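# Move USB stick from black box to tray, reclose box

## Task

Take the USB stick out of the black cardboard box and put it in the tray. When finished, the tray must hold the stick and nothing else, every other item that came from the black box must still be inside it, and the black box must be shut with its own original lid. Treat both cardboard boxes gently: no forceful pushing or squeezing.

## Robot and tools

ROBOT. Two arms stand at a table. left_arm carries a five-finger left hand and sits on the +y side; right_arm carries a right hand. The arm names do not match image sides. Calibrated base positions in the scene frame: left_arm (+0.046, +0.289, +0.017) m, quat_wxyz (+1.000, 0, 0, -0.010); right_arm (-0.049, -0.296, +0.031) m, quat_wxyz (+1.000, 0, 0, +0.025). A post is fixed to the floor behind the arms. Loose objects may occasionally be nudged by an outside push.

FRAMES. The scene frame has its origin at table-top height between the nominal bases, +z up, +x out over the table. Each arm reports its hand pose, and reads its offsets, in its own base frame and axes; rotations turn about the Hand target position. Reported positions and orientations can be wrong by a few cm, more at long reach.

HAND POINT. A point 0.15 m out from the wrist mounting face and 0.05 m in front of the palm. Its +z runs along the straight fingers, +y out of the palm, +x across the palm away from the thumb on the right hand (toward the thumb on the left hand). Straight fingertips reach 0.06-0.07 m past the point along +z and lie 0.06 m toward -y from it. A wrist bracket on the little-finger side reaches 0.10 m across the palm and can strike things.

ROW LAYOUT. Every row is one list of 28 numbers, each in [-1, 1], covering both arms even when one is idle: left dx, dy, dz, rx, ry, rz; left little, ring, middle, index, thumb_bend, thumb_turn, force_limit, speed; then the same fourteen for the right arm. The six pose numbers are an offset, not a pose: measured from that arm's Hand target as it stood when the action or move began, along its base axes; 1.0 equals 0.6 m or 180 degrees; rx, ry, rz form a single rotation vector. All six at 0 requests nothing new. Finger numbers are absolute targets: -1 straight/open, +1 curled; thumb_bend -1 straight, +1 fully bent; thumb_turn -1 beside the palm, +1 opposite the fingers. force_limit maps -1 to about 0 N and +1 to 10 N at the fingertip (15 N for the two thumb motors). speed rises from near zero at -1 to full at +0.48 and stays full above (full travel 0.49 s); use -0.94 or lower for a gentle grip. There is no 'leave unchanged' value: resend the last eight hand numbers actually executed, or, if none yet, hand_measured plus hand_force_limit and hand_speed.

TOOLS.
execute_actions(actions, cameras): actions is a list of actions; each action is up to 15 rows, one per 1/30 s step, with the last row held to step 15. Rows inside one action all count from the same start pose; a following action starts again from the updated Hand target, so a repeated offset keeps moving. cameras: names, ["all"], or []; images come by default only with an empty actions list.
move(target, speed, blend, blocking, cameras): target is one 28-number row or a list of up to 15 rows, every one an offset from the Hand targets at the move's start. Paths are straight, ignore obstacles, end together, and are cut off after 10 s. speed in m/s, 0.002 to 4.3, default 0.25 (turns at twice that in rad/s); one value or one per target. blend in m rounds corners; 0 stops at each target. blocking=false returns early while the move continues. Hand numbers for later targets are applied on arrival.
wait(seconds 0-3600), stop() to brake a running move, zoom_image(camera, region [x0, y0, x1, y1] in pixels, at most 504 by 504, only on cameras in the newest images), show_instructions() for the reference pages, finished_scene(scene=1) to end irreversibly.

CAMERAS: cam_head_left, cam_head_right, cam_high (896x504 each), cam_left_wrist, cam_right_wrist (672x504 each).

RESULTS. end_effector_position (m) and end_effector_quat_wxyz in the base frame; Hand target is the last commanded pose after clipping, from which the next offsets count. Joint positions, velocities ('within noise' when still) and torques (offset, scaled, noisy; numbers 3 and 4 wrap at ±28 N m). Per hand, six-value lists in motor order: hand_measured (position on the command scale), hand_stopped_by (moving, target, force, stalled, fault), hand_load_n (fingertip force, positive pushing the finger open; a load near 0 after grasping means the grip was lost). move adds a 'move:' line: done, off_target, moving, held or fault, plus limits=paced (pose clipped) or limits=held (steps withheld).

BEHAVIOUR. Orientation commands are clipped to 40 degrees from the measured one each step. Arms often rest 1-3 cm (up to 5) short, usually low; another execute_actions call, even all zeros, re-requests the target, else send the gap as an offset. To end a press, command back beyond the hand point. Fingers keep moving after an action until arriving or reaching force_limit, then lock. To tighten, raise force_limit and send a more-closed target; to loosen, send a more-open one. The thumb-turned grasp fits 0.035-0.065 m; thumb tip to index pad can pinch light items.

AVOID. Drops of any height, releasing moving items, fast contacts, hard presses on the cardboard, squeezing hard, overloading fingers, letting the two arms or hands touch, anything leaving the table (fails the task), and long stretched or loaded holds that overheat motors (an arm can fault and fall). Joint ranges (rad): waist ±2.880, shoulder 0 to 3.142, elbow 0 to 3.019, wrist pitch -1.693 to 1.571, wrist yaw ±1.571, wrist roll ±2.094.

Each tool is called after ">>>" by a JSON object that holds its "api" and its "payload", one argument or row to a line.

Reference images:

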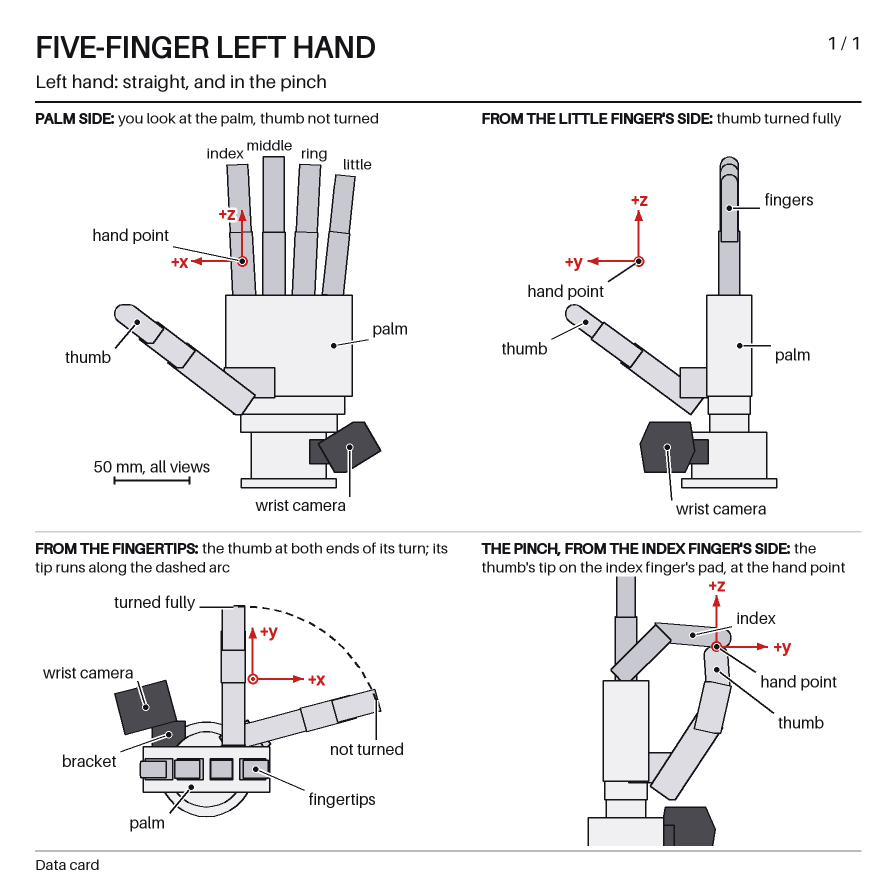

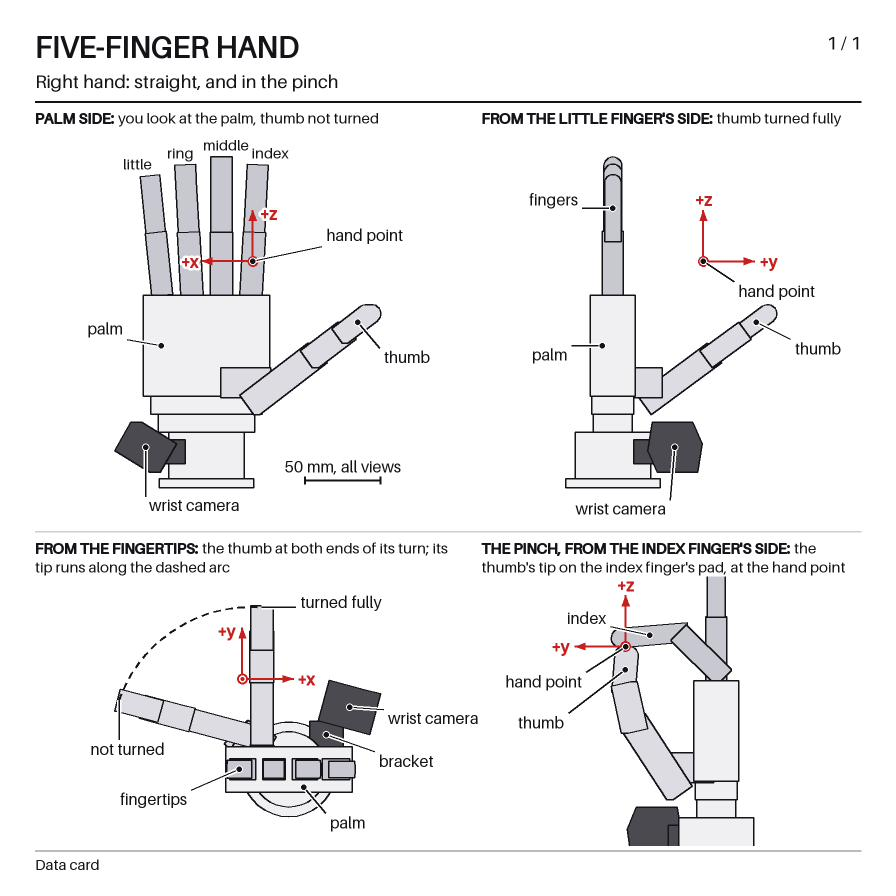

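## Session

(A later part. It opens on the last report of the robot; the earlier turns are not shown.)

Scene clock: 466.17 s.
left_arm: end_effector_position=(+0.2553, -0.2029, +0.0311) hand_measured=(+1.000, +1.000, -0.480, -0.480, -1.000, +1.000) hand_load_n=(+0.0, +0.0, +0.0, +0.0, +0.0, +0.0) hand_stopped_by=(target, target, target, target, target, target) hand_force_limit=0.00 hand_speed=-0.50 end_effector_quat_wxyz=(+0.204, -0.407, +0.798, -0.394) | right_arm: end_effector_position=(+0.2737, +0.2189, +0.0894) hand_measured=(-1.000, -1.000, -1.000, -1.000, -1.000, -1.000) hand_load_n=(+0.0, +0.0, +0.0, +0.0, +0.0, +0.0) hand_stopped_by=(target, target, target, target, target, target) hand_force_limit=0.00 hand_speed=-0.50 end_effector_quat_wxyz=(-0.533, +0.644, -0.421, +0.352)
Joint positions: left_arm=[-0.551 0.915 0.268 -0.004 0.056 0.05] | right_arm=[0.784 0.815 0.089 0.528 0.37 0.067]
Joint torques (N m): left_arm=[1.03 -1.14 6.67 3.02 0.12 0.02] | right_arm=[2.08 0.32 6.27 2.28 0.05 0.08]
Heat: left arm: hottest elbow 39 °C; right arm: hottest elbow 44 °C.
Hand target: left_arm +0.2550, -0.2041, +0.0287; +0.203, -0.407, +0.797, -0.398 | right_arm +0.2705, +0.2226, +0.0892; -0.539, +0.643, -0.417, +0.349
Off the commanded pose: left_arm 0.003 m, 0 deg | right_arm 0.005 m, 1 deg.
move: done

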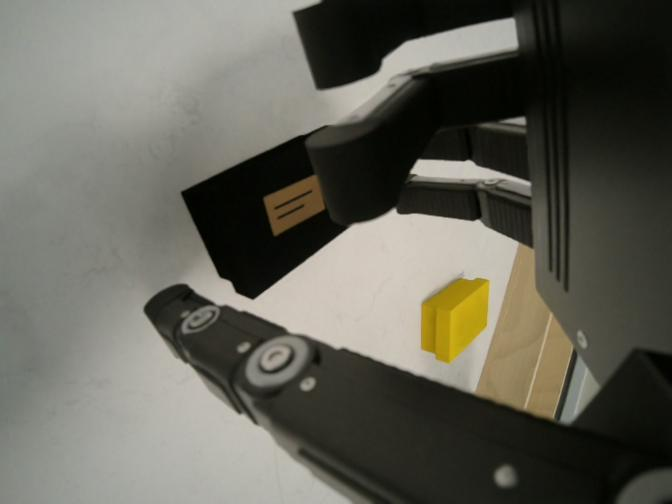

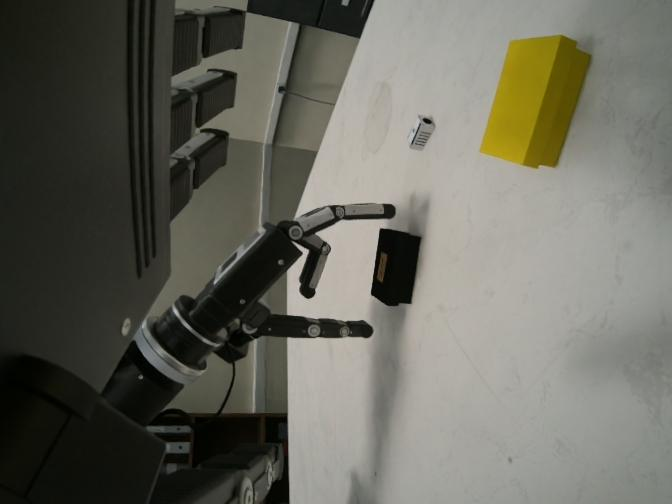

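>>> {"api": "move", "payload": {
  "target": [0,0,-0.02,0,0,0,1,1,-0.48,-0.48,-1,1,0,-0.5,0,0,0,0,0,0,-1,-1,-1,-1,-1,-1,0,-0.5],
  "speed": 0.04,
  "cameras": ["cam_left_wrist", "cam_right_wrist"]
}}

>>> {"api": "zoom_image", "payload": {
  "camera": "cam_right_wrist",
  "region": [320, 180, 470, 360]
}}

>>> {"api": "zoom_image", "payload": {
  "camera": "cam_left_wrist",
  "region": [100, 120, 400, 350]
}}

Scene clock: 472.43 s.
left_arm: end_effector_position=(+0.2555, -0.2030, +0.0189) hand_measured=(+1.000, +1.000, -0.480, -0.480, -1.000, +1.000) hand_load_n=(+0.0, +0.0, -0.5, +0.0, +0.0, +0.0) hand_stopped_by=(target, target, target, target, target, target) hand_force_limit=0.00 hand_speed=-0.50 end_effector_quat_wxyz=(+0.204, -0.407, +0.798, -0.394) | right_arm: end_effector_position=(+0.2737, +0.2189, +0.0894) hand_measured=(-1.000, -1.000, -1.000, -1.000, -1.000, -1.000) hand_load_n=(+0.0, +0.0, +0.0, +0.0, +0.0, +0.0) hand_stopped_by=(target, target, target, target, target, target) hand_force_limit=0.00 hand_speed=-0.50 end_effector_quat_wxyz=(-0.533, +0.644, -0.421, +0.352)
Joint positions: left_arm=[-0.551 0.963 0.247 0.064 0.056 0.05] | right_arm=[0.784 0.815 0.089 0.528 0.37 0.067]
Joint torques (N m): left_arm=[0.97 -1.44 6.38 3.03 0.13 0.02] | right_arm=[2.2 0.44 6.17 2.3 0.05 0.08]
Heat: left arm: hottest elbow 39 °C; right arm: hottest elbow 43 °C.
Hand target: left_arm +0.2550, -0.2041, +0.0166; +0.203, -0.407, +0.797, -0.398 | right_arm +0.2705, +0.2226, +0.0892; -0.539, +0.643, -0.417, +0.349
Off the commanded pose: left_arm 0.003 m, 0 deg | right_arm 0.005 m, 1 deg.
move: done

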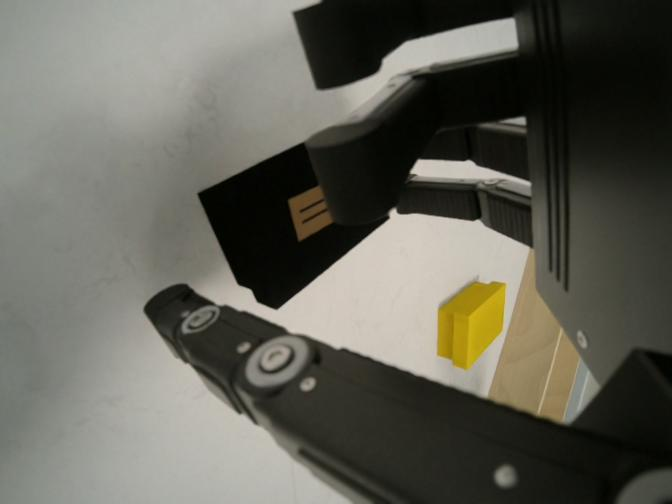

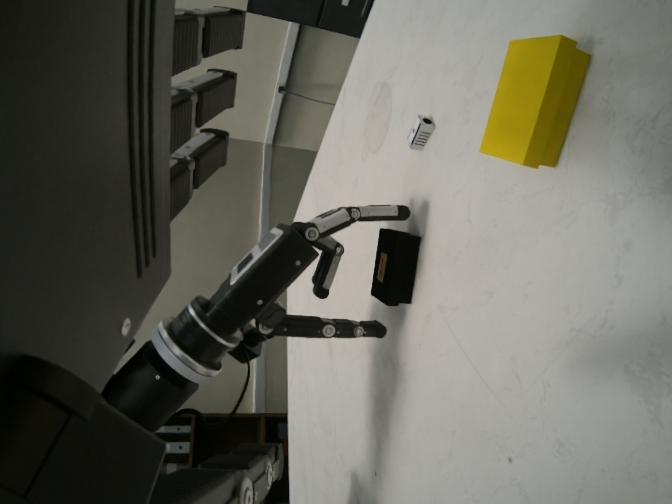

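Scaled by 2.800 from the camera's image (finer frame: 960x720).

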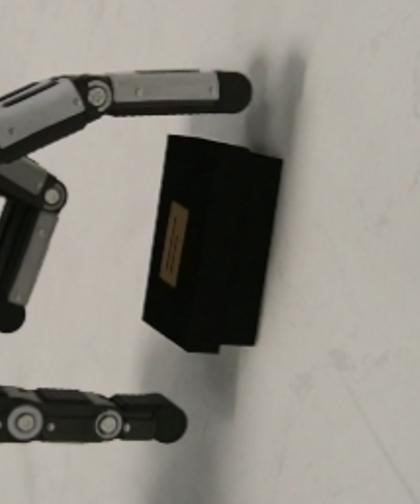

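Scaled by 1.680 from the camera's image (finer frame: 960x720).

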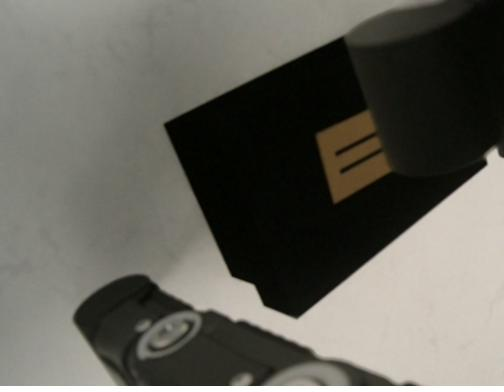

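>>> {"api": "move", "payload": {
  "target": [
    [0,0,0.0085,-0.0098,-0.0135,0,1,1,-0.48,-0.48,-1,1,0,-0.5,0,0,0,0,0,0,-1,-1,-1,-1,-1,-1,0,-0.5],
    [0.025,-0.0138,0.0085,-0.0098,-0.0135,0,1,1,-0.48,-0.48,-1,1,0,-0.5,0,0,0,0,0,0,-1,-1,-1,-1,-1,-1,0,-0.5]
  ],
  "speed": 0.03,
  "cameras": ["cam_left_wrist", "cam_right_wrist","cam_head_left"]
}}

>>> {"api": "zoom_image", "payload": {
  "camera": "cam_right_wrist",
  "region": [320, 180, 470, 360]
}}

>>> {"api": "zoom_image", "payload": {
  "camera": "cam_left_wrist",
  "region": [50, 120, 350, 350]
}}

Scene clock: 501.57 s.
left_arm: end_effector_position=(+0.2549, -0.2043, +0.0093) hand_measured=(+1.000, +1.000, -0.480, -0.480, -1.000, +1.000) hand_load_n=(+0.0, +0.0, +0.0, +0.0, +0.0, +0.0) hand_stopped_by=(target, target, target, target, target, target) hand_force_limit=0.00 hand_speed=-0.50 end_effector_quat_wxyz=(+0.206, -0.403, +0.795, -0.403) | right_arm: end_effector_position=(+0.2737, +0.2189, +0.0894) hand_measured=(-1.000, -1.000, -1.000, -1.000, -1.000, -1.000) hand_load_n=(+0.0, +0.0, +0.0, +0.0, +0.0, +0.0) hand_stopped_by=(target, target, target, target, target, target) hand_force_limit=0.00 hand_speed=-0.50 end_effector_quat_wxyz=(-0.533, +0.644, -0.421, +0.352)
Joint positions: left_arm=[-0.551 1.004 0.219 0.152 0.064 0.05] | right_arm=[0.784 0.815 0.089 0.528 0.37 0.067]
Joint torques (N m): left_arm=[1.67 -1.49 8.57 3.07 0.18 0.04] | right_arm=[2.14 0.38 6.2 2.3 0.07 0.08]
Heat: left arm: hottest elbow 37 °C; right arm: hottest elbow 40 °C.
Hand target: left_arm +0.2699, -0.2123, +0.0217; +0.214, -0.402, +0.786, -0.418 | right_arm +0.2705, +0.2226, +0.0892; -0.539, +0.643, -0.417, +0.349
Off the commanded pose: left_arm 0.021 m, 2 deg | right_arm 0.005 m, 1 deg.
move: off_target (left_arm)
Images, in order (width x height): cam_head_left 896x504, cam_left_wrist 672x504, cam_right_wrist 672x504.

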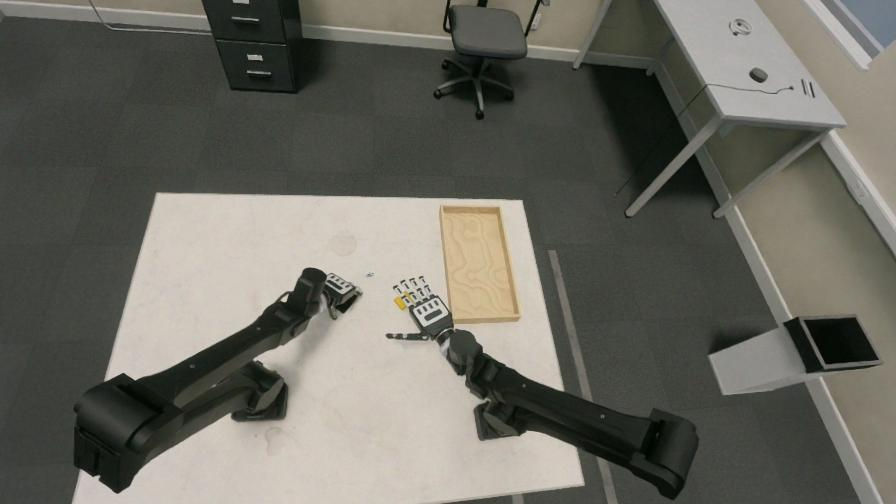

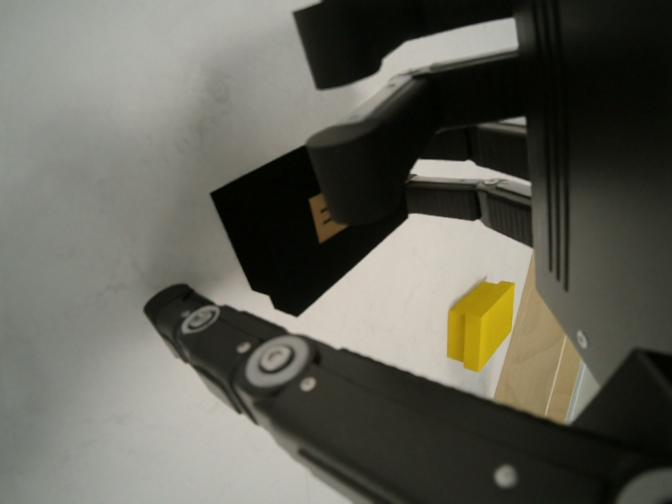

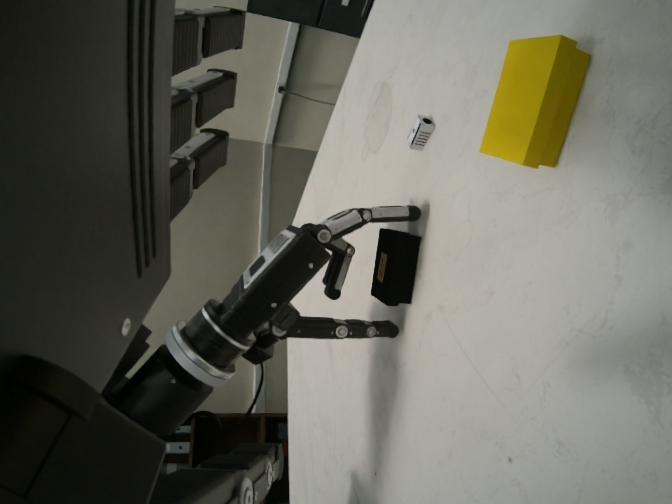

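Scaled by 2.800 from the camera's image (finer frame: 960x720).

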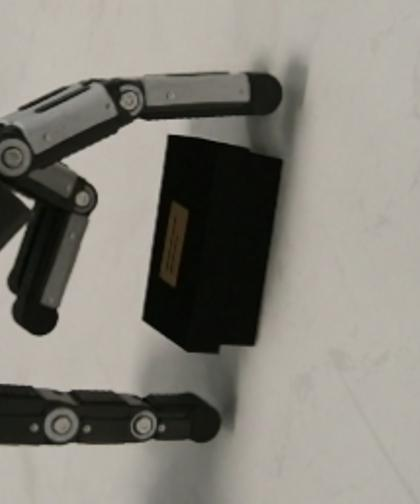

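Scaled by 1.680 from the camera's image (finer frame: 960x720).

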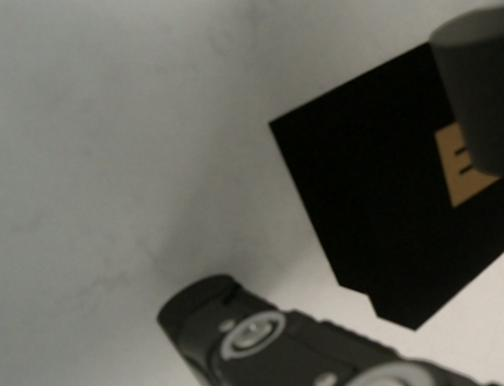

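>>> {"api": "move", "payload": {
  "target": [
    [-0.008,0.006,0.07,0,0,0,1,1,-0.48,-0.48,-1,1,0,-0.5,0,0,0,0,0,0,-1,-1,-1,-1,-1,-1,0,-0.5],
    [0.015,-0.011,0.07,0,0,0,1,1,-0.48,-0.48,-1,1,0,-0.5,0,0,0,0,0,0,-1,-1,-1,-1,-1,-1,0,-0.5],
    [0.0,0.0,0.07,0,0,0,1,1,-0.48,-0.48,-1,1,0,-0.5,0,0,0,0,0,0,-1,-1,-1,-1,-1,-1,0,-0.5]
  ],
  "speed": 0.04,
  "cameras": ["cam_left_wrist", "cam_right_wrist","cam_head_left"]
}}

>>> {"api": "zoom_image", "payload": {
  "camera": "cam_right_wrist",
  "region": [320, 180, 470, 360]
}}

Scene clock: 513.40 s.
left_arm: end_effector_position=(+0.2567, -0.2057, +0.0449) hand_measured=(+1.000, +1.000, -0.480, -0.480, -1.000, +1.000) hand_load_n=(+0.0, +0.0, +0.0, +0.0, +0.0, +0.0) hand_stopped_by=(target, target, target, target, target, target) hand_force_limit=0.00 hand_speed=-0.50 end_effector_quat_wxyz=(+0.204, -0.403, +0.797, -0.401) | right_arm: end_effector_position=(+0.2737, +0.2189, +0.0894) hand_measured=(-1.000, -1.000, -1.000, -1.000, -1.000, -1.000) hand_load_n=(+0.0, +0.0, +0.0, +0.0, +0.0, +0.0) hand_stopped_by=(target, target, target, target, target, target) hand_force_limit=0.00 hand_speed=-0.50 end_effector_quat_wxyz=(-0.533, +0.644, -0.421, +0.352)
Joint positions: left_arm=[-0.551 0.877 0.288 -0.05 0.065 0.05] | right_arm=[0.784 0.815 0.089 0.528 0.37 0.067]
Joint torques (N m): left_arm=[1.61 -2.43 9.7 2.35 0.11 0.03] | right_arm=[2.2 0.5 6.2 2.29 0.06 0.08]
Heat: left arm: hottest elbow 38 °C; right arm: hottest elbow 40 °C.
Hand target: left_arm +0.2700, -0.2124, +0.0639; +0.214, -0.402, +0.786, -0.418 | right_arm +0.2705, +0.2226, +0.0892; -0.539, +0.643, -0.417, +0.349
Off the commanded pose: left_arm 0.024 m, 3 deg | right_arm 0.005 m, 1 deg.
move: off_target (left_arm)
Images, in order (width x height): cam_head_left 896x504, cam_left_wrist 672x504, cam_right_wrist 672x504.

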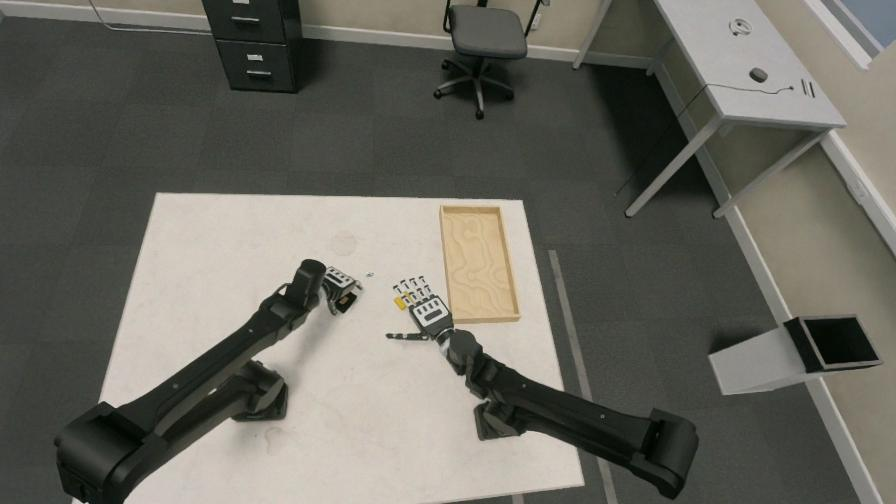

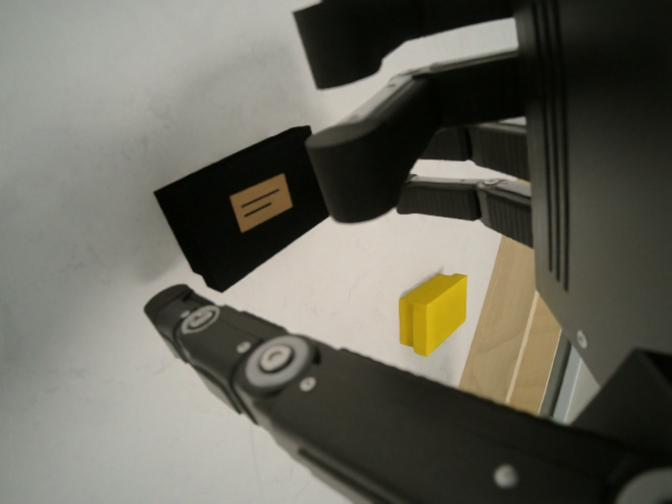

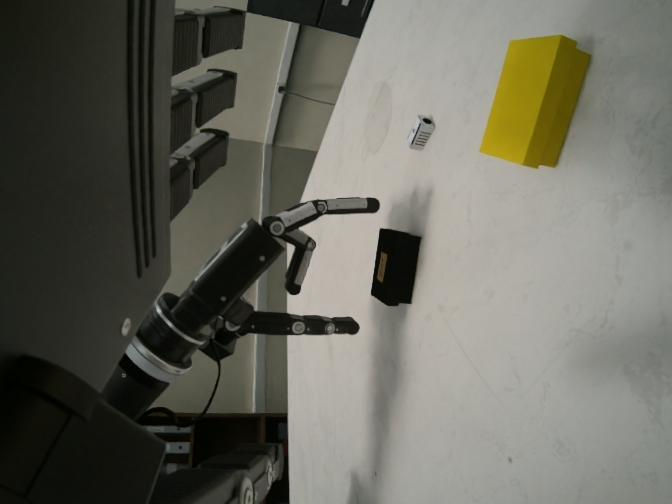

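Scaled by 2.800 from the camera's image (finer frame: 960x720).

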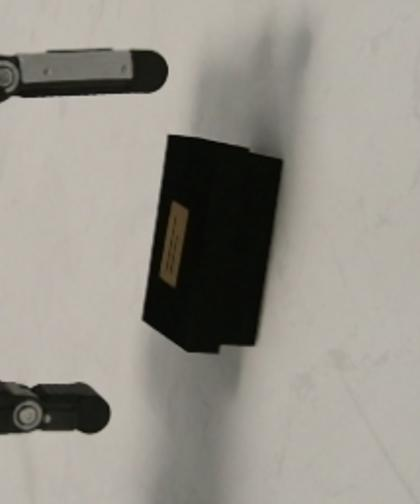

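>>> {"api": "move", "payload": {
  "target": [
    [0.035,-0.030,0.07,0,0,0,1,1,-0.48,-0.48,-1,1,0,-0.5,0,0,0,0,0,0,-1,-1,-1,-1,-1,-1,0,-0.5],
    [0.0,0.0,-0.02,0,0,0,1,1,-0.48,-0.48,-1,1,0,-0.5,0,0,0,0,0,0,-1,-1,-1,-1,-1,-1,0,-0.5]
  ],
  "speed": 0.06,
  "cameras": ["cam_left_wrist", "cam_right_wrist","cam_head_left"]
}}

>>> {"api": "zoom_image", "payload": {
  "camera": "cam_right_wrist",
  "region": [320, 180, 470, 360]
}}

Scene clock: 521.80 s.
left_arm: end_effector_position=(+0.2687, -0.2130, +0.0546) hand_measured=(+1.000, +1.000, -0.480, -0.480, -1.000, +1.000) hand_load_n=(-0.5, +0.0, +0.0, +0.0, +0.0, +0.0) hand_stopped_by=(target, target, target, target, target, target) hand_force_limit=0.00 hand_speed=-0.50 end_effector_quat_wxyz=(+0.213, -0.400, +0.788, -0.416) | right_arm: end_effector_position=(+0.2737, +0.2189, +0.0894) hand_measured=(-1.000, -1.000, -1.000, -1.000, -1.000, -1.000) hand_load_n=(+0.0, +0.0, +0.0, +0.0, +0.0, -0.5) hand_stopped_by=(target, target, target, target, target, target) hand_force_limit=0.00 hand_speed=-0.50 end_effector_quat_wxyz=(-0.533, +0.644, -0.421, +0.352)
Joint positions: left_arm=[-0.552 0.897 0.304 -0.006 0.063 0.047] | right_arm=[0.784 0.815 0.089 0.528 0.37 0.067]
Joint torques (N m): left_arm=[1.67 -1.26 6.95 3.08 0.18 0.06] | right_arm=[2.14 0.38 6.27 2.25 0.07 0.09]
Heat: left arm: hottest elbow 38 °C; right arm: hottest elbow 39 °C.
Hand target: left_arm +0.2701, -0.2124, +0.0519; +0.214, -0.402, +0.786, -0.418 | right_arm +0.2705, +0.2226, +0.0892; -0.539, +0.643, -0.417, +0.349
Off the commanded pose: left_arm 0.003 m, 0 deg | right_arm 0.005 m, 1 deg.
move: done
Images, in order (width x height): cam_head_left 896x504, cam_left_wrist 672x504, cam_right_wrist 672x504.

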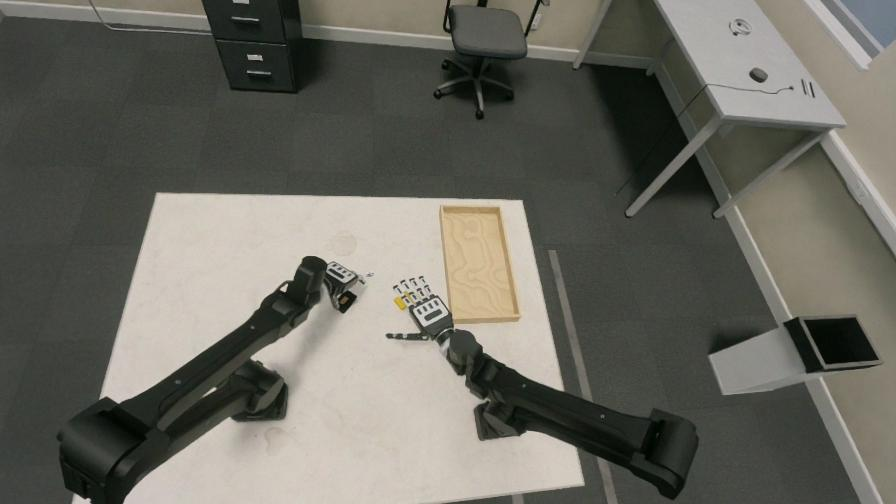

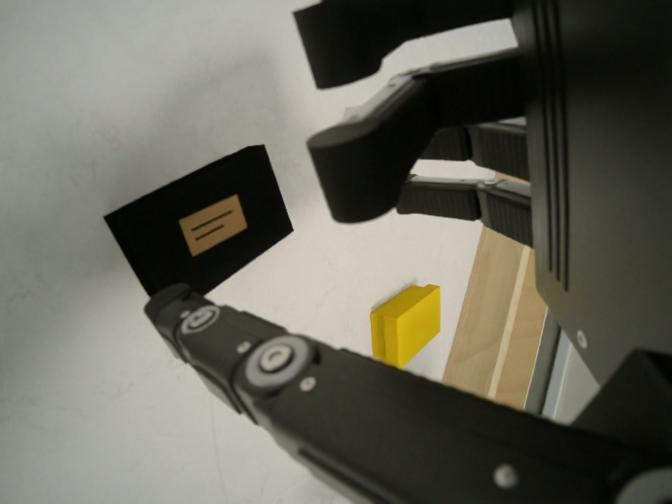

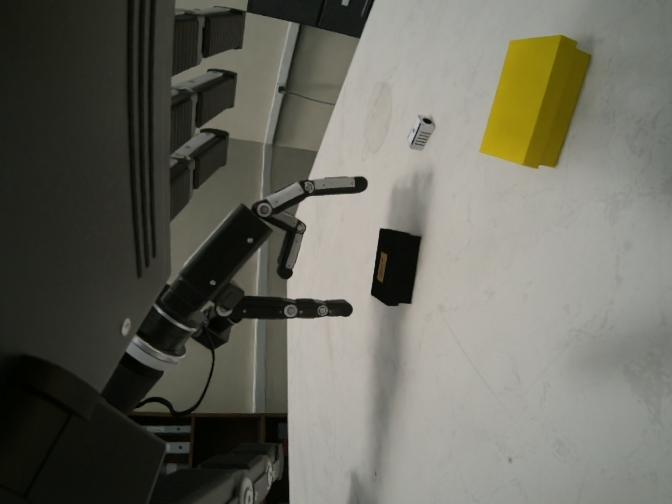

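Scaled by 2.800 from the camera's image (finer frame: 960x720).

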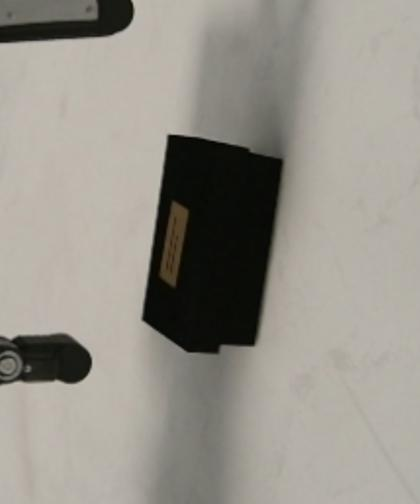

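>>> {"api": "move", "payload": {
  "target": [
    [-0.0033,0.0025,0,0,0,0,1,1,-0.48,-0.48,-1,1,0,-0.5,0,0,0,0,0,0,-1,-1,-1,-1,-1,-1,0,-0.5],
    [-0.0033,0.0025,-0.035,0,0,0,1,1,-0.48,-0.48,-1,1,0,-0.5,0,0,0,0,0,0,-1,-1,-1,-1,-1,-1,0,-0.5]
  ],
  "speed": 0.05,
  "cameras": ["cam_left_wrist", "cam_right_wrist"]
}}

>>> {"api": "zoom_image", "payload": {
  "camera": "cam_right_wrist",
  "region": [320, 180, 470, 360]
}}

>>> {"api": "zoom_image", "payload": {
  "camera": "cam_left_wrist",
  "region": [50, 120, 350, 350]
}}

Scene clock: 531.87 s.
left_arm: end_effector_position=(+0.2669, -0.2120, +0.0331) hand_measured=(+1.000, +1.000, -0.480, -0.480, -1.000, +1.000) hand_load_n=(+0.0, +0.0, +0.0, +0.0, +0.0, +0.0) hand_stopped_by=(target, target, target, target, target, target) hand_force_limit=0.00 hand_speed=-0.50 end_effector_quat_wxyz=(+0.213, -0.400, +0.788, -0.416) | right_arm: end_effector_position=(+0.2737, +0.2189, +0.0894) hand_measured=(-1.000, -1.000, -1.000, -1.000, -1.000, -1.000) hand_load_n=(-0.5, +0.0, +0.0, +0.0, +0.0, +0.0) hand_stopped_by=(target, target, target, target, target, target) hand_force_limit=0.00 hand_speed=-0.50 end_effector_quat_wxyz=(-0.533, +0.644, -0.421, +0.352)
Joint positions: left_arm=[-0.552 0.963 0.263 0.1 0.064 0.047] | right_arm=[0.784 0.815 0.089 0.528 0.37 0.067]
Joint torques (N m): left_arm=[1.73 -1.61 6.5 3.1 0.18 0.07] | right_arm=[2.02 0.56 6.2 2.3 0.05 0.09]
Heat: left arm: hottest elbow 38 °C; right arm: hottest elbow 39 °C.
Hand target: left_arm +0.2680, -0.2108, +0.0308; +0.214, -0.402, +0.786, -0.418 | right_arm +0.2705, +0.2226, +0.0892; -0.539, +0.643, -0.417, +0.349
Off the commanded pose: left_arm 0.003 m, 0 deg | right_arm 0.005 m, 1 deg.
move: done

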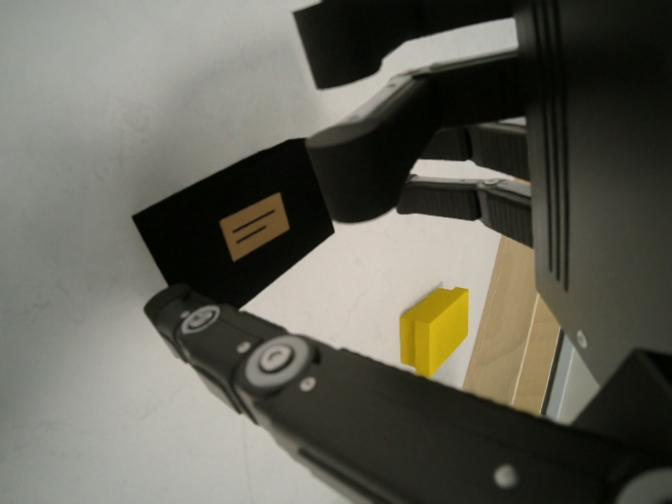

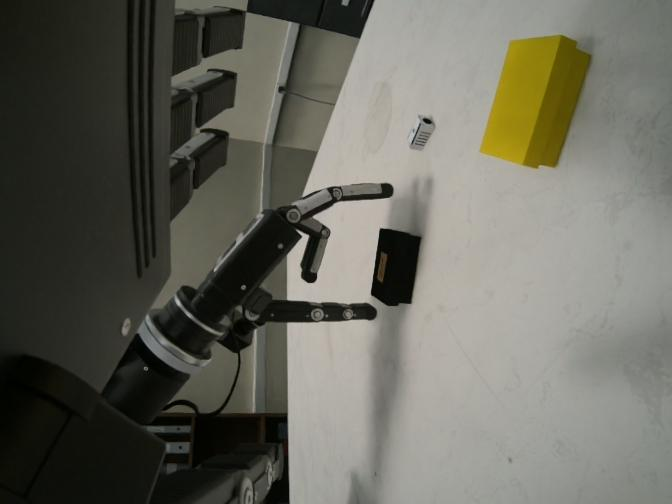

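Scaled by 2.800 from the camera's image (finer frame: 960x720).

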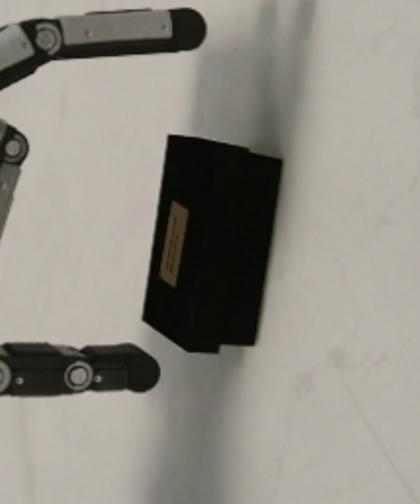

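Scaled by 1.680 from the camera's image (finer frame: 960x720).

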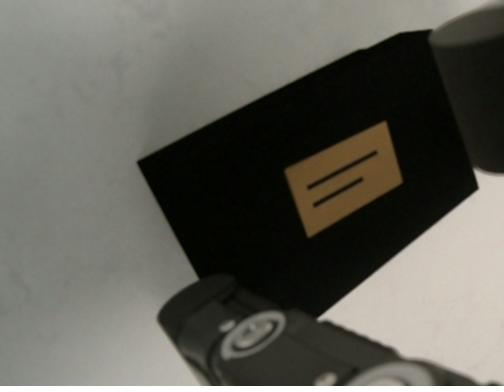

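>>> {"api": "move", "payload": {
  "target": [0,0,-0.015,0,0,0,1,1,-0.48,-0.48,-1,1,0,-0.5,0,0,0,0,0,0,-1,-1,-1,-1,-1,-1,0,-0.5],
  "speed": 0.05,
  "cameras": ["cam_left_wrist", "cam_right_wrist"]
}}

>>> {"api": "zoom_image", "payload": {
  "camera": "cam_right_wrist",
  "region": [320, 160, 470, 340]
}}

>>> {"api": "zoom_image", "payload": {
  "camera": "cam_left_wrist",
  "region": [50, 120, 350, 350]
}}

Scene clock: 539.67 s.
left_arm: end_effector_position=(+0.2668, -0.2120, +0.0237) hand_measured=(+1.000, +1.000, -0.480, -0.480, -1.000, +1.000) hand_load_n=(+0.0, +0.0, +0.0, +0.0, +0.0, -0.5) hand_stopped_by=(target, target, target, target, target, target) hand_force_limit=0.00 hand_speed=-0.50 end_effector_quat_wxyz=(+0.213, -0.400, +0.789, -0.416) | right_arm: end_effector_position=(+0.2737, +0.2189, +0.0894) hand_measured=(-1.000, -1.000, -1.000, -1.000, -1.000, -1.000) hand_load_n=(+0.0, +0.0, +0.0, +0.0, +0.0, -0.5) hand_stopped_by=(target, target, target, target, target, target) hand_force_limit=0.00 hand_speed=-0.50 end_effector_quat_wxyz=(-0.533, +0.644, -0.421, +0.352)
Joint positions: left_arm=[-0.552 1.001 0.248 0.152 0.064 0.047] | right_arm=[0.784 0.815 0.089 0.528 0.37 0.067]
Joint torques (N m): left_arm=[1.73 -1.79 6.27 3.06 0.17 0.07] | right_arm=[2.02 0.5 6.2 2.33 0.06 0.09]
Heat: left arm: hottest elbow 38 °C; right arm: hottest elbow 38 °C.
Hand target: left_arm +0.2680, -0.2108, +0.0217; +0.214, -0.402, +0.786, -0.418 | right_arm +0.2705, +0.2226, +0.0892; -0.539, +0.643, -0.417, +0.349
Off the commanded pose: left_arm 0.003 m, 0 deg | right_arm 0.005 m, 1 deg.
move: done

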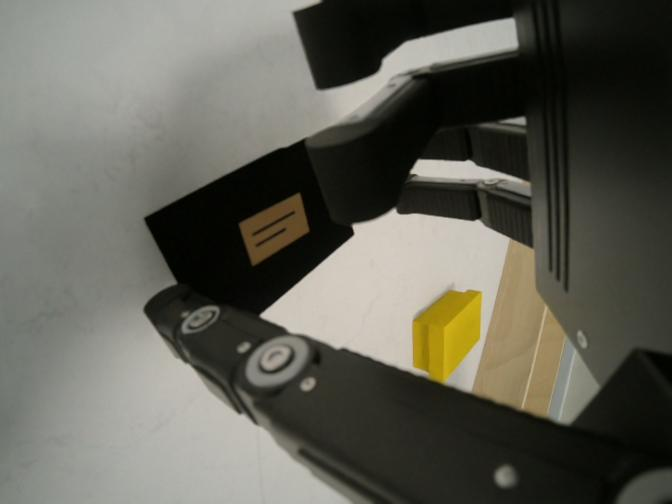

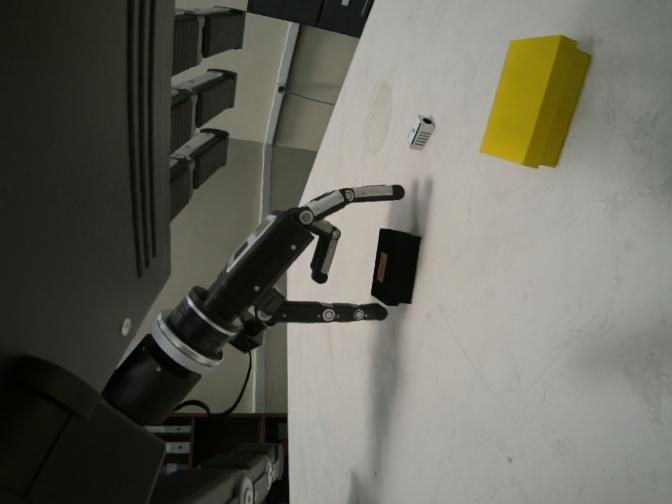

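Scaled by 2.800 from the camera's image (finer frame: 960x720).

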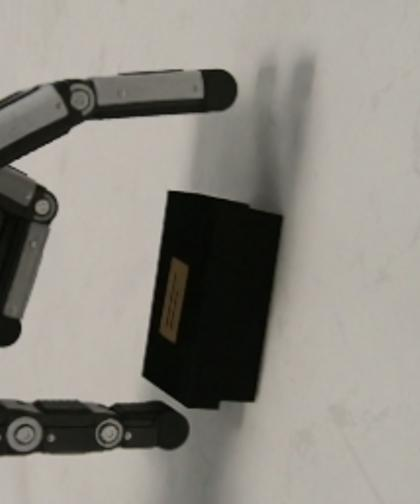

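Scaled by 1.680 from the camera's image (finer frame: 960x720).

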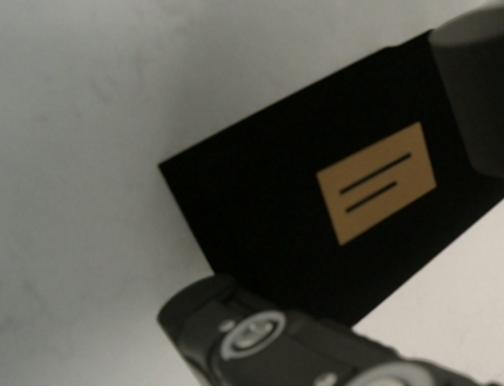

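>>> {"api": "move", "payload": {
  "target": [0,0,0,0,0,0,1,1,0.1,0.1,-1,1,-0.7,-0.94,0,0,0,0,0,0,-1,-1,-1,-1,-1,-1,0,-0.5],
  "cameras": ["cam_left_wrist", "cam_right_wrist"]
}}

>>> {"api": "zoom_image", "payload": {
  "camera": "cam_right_wrist",
  "region": [320, 160, 470, 340]
}}

Scene clock: 548.83 s.
left_arm: end_effector_position=(+0.2668, -0.2121, +0.0238) hand_measured=(+1.000, +1.000, -0.042, -0.006, -1.000, +1.000) hand_load_n=(+0.0, +0.0, +1.5, +2.0, +0.5, +0.0) hand_stopped_by=(target, target, force, force, target, target) hand_force_limit=-0.70 hand_speed=-0.94 end_effector_quat_wxyz=(+0.213, -0.400, +0.789, -0.416) | right_arm: end_effector_position=(+0.2737, +0.2189, +0.0894) hand_measured=(-1.000, -1.000, -1.000, -1.000, -1.000, -1.000) hand_load_n=(+0.0, +0.0, +0.0, +0.0, +0.0, +0.0) hand_stopped_by=(target, target, target, target, target, target) hand_force_limit=0.00 hand_speed=-0.50 end_effector_quat_wxyz=(-0.533, +0.644, -0.421, +0.352)
Joint positions: left_arm=[-0.552 1.001 0.248 0.152 0.064 0.047] | right_arm=[0.784 0.815 0.089 0.528 0.37 0.067]
Joint torques (N m): left_arm=[1.79 -1.85 6.24 3.08 0.17 0.07] | right_arm=[2.08 0.62 6.23 2.28 0.07 0.09]
Heat: left arm: hottest elbow 38 °C; right arm: hottest elbow 38 °C.
Hand target: left_arm +0.2680, -0.2108, +0.0217; +0.214, -0.402, +0.786, -0.418 | right_arm +0.2705, +0.2226, +0.0892; -0.539, +0.643, -0.417, +0.349
Off the commanded pose: left_arm 0.003 m, 0 deg | right_arm 0.005 m, 1 deg.
move: done

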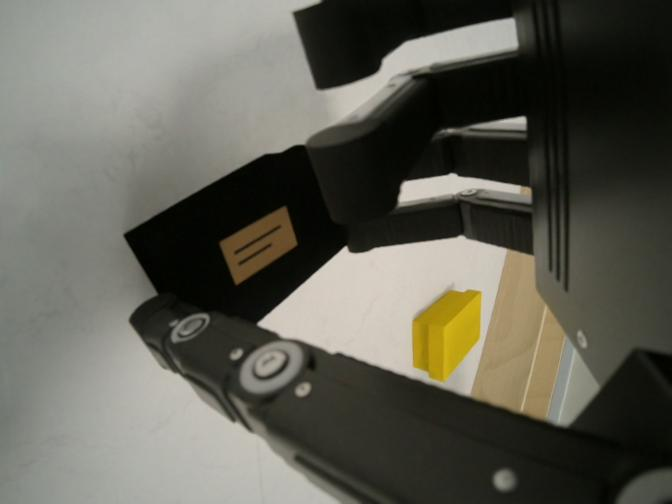

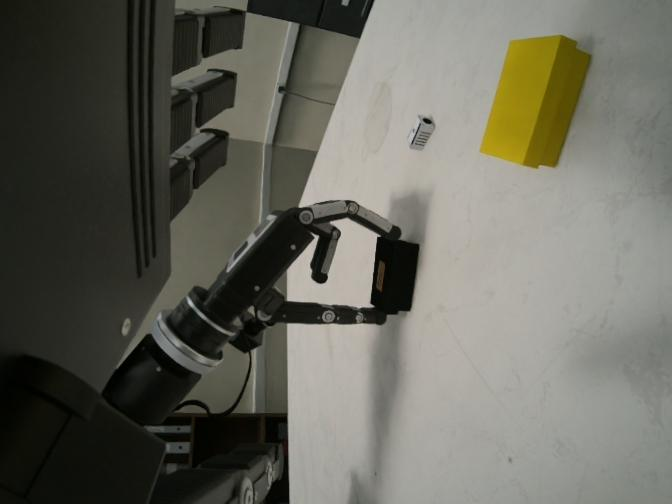

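Scaled by 2.800 from the camera's image (finer frame: 960x720).

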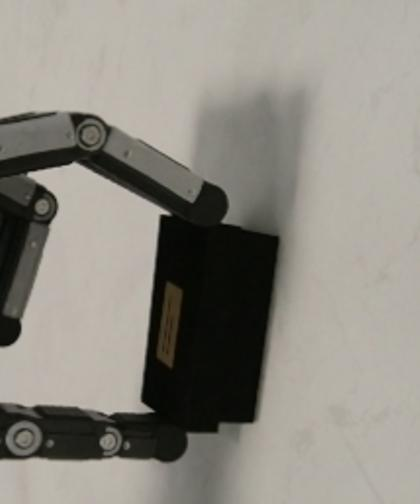

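>>> {"api": "move", "payload": {
  "target": [0.018,-0.011,0.033,0,0,0,1,1,0.1,0.1,-1,1,-0.7,-0.94,0,0,0,0,0,0,-1,-1,-1,-1,-1,-1,0,-0.5],
  "cameras": ["cam_left_wrist", "cam_right_wrist"],
  "speed": 0.02
}}

>>> {"api": "zoom_image", "payload": {
  "camera": "cam_right_wrist",
  "region": [320, 160, 470, 340]
}}

Scene clock: 561.20 s.
left_arm: end_effector_position=(+0.2632, -0.2099, +0.0223) hand_measured=(+1.000, +1.000, -0.042, -0.006, -1.000, +1.000) hand_load_n=(+0.0, +0.0, +1.5, +2.0, +0.0, +0.5) hand_stopped_by=(target, target, force, force, target, target) hand_force_limit=-0.70 hand_speed=-0.94 end_effector_quat_wxyz=(+0.206, -0.403, +0.794, -0.405) | right_arm: end_effector_position=(+0.2737, +0.2189, +0.0894) hand_measured=(-1.000, -1.000, -1.000, -1.000, -1.000, -1.000) hand_load_n=(+0.0, +0.0, +0.0, +0.0, +0.0, -0.5) hand_stopped_by=(target, target, target, target, target, target) hand_force_limit=0.00 hand_speed=-0.50 end_effector_quat_wxyz=(-0.533, +0.644, -0.421, +0.352)
Joint positions: left_arm=[-0.552 0.993 0.258 0.107 0.064 0.047] | right_arm=[0.784 0.815 0.089 0.528 0.37 0.067]
Joint torques (N m): left_arm=[1.73 -3.19 9.87 1.46 0.17 0.07] | right_arm=[2.32 0.44 6.23 2.26 0.05 0.07]
Heat: left arm: hottest elbow 38 °C; right arm: hottest elbow 38 °C.
Hand target: left_arm +0.2788, -0.2174, +0.0416; +0.214, -0.402, +0.786, -0.418 | right_arm +0.2705, +0.2226, +0.0892; -0.539, +0.643, -0.417, +0.349
Off the commanded pose: left_arm 0.026 m, 2 deg | right_arm 0.005 m, 1 deg.
move: off_target (left_arm)

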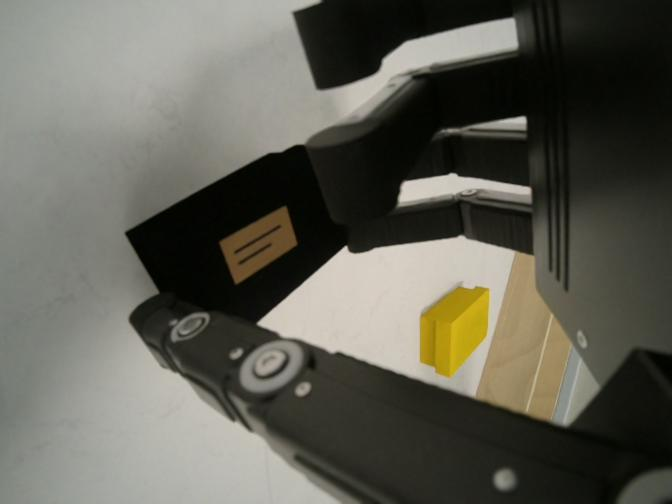

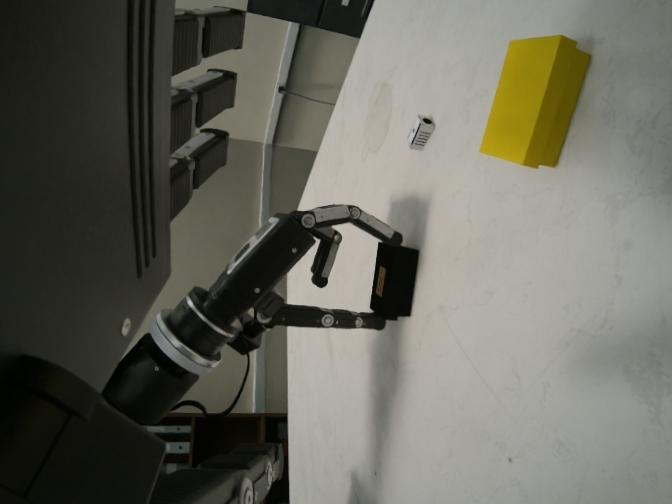

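Scaled by 2.800 from the camera's image (finer frame: 960x720).

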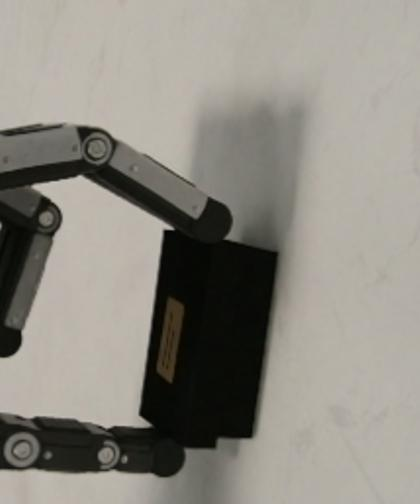

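>>> {"api": "move", "payload": {
  "target": [0,0,0.03,0,0,0,1,1,0.1,0.1,-1,1,-0.7,-0.94,0,0,0,0,0,0,-1,-1,-1,-1,-1,-1,0,-0.5],
  "cameras": ["cam_left_wrist", "cam_right_wrist"],
  "speed": 0.02
}}

>>> {"api": "zoom_image", "payload": {
  "camera": "cam_right_wrist",
  "region": [320, 160, 470, 340]
}}

Scene clock: 566.33 s.
left_arm: end_effector_position=(+0.2601, -0.2079, +0.0338) hand_measured=(+1.000, +1.000, -0.042, -0.006, -1.000, +1.000) hand_load_n=(+0.0, +0.0, +1.0, +2.0, +0.5, +0.0) hand_stopped_by=(target, target, force, force, target, target) hand_force_limit=-0.70 hand_speed=-0.94 end_effector_quat_wxyz=(+0.202, -0.405, +0.797, -0.399) | right_arm: end_effector_position=(+0.2737, +0.2189, +0.0894) hand_measured=(-1.000, -1.000, -1.000, -1.000, -1.000, -1.000) hand_load_n=(+0.0, +0.0, +0.0, +0.0, +0.0, +0.0) hand_stopped_by=(target, target, target, target, target, target) hand_force_limit=0.00 hand_speed=-0.50 end_effector_quat_wxyz=(-0.533, +0.644, -0.421, +0.352)
Joint positions: left_arm=[-0.552 0.936 0.28 0.012 0.064 0.047] | right_arm=[0.784 0.815 0.089 0.528 0.37 0.067]
Joint torques (N m): left_arm=[1.79 -3.14 10.82 1.63 0.16 0.07] | right_arm=[2.2 0.44 6.19 2.29 0.06 0.09]
Heat: left arm: hottest elbow 38 °C; right arm: hottest elbow 38 °C.
Hand target: left_arm +0.2788, -0.2174, +0.0595; +0.214, -0.402, +0.786, -0.418 | right_arm +0.2705, +0.2226, +0.0892; -0.539, +0.643, -0.417, +0.349
Off the commanded pose: left_arm 0.033 m, 3 deg | right_arm 0.005 m, 1 deg.
move: off_target (left_arm)

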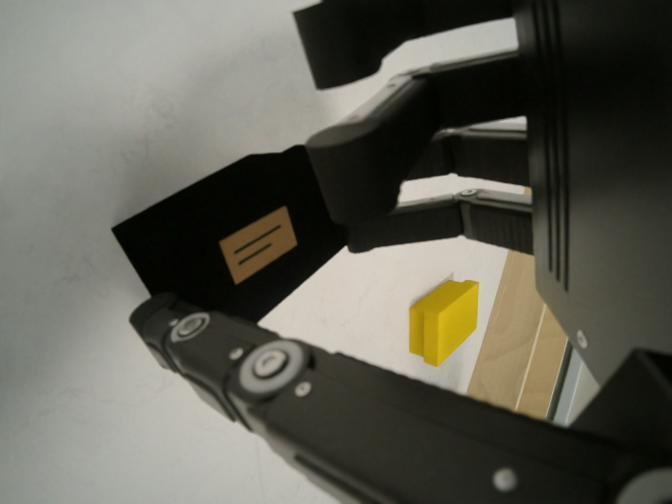

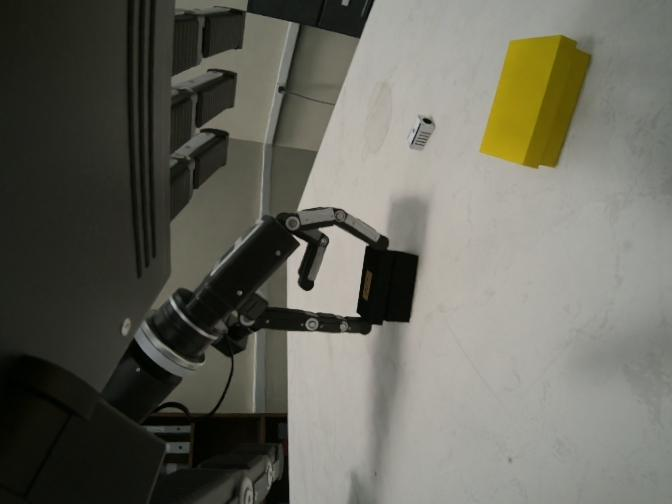

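Scaled by 2.800 from the camera's image (finer frame: 960x720).

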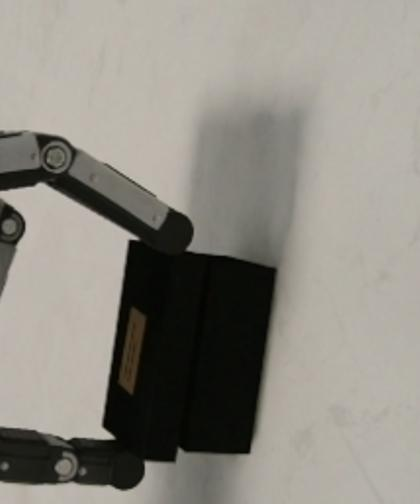

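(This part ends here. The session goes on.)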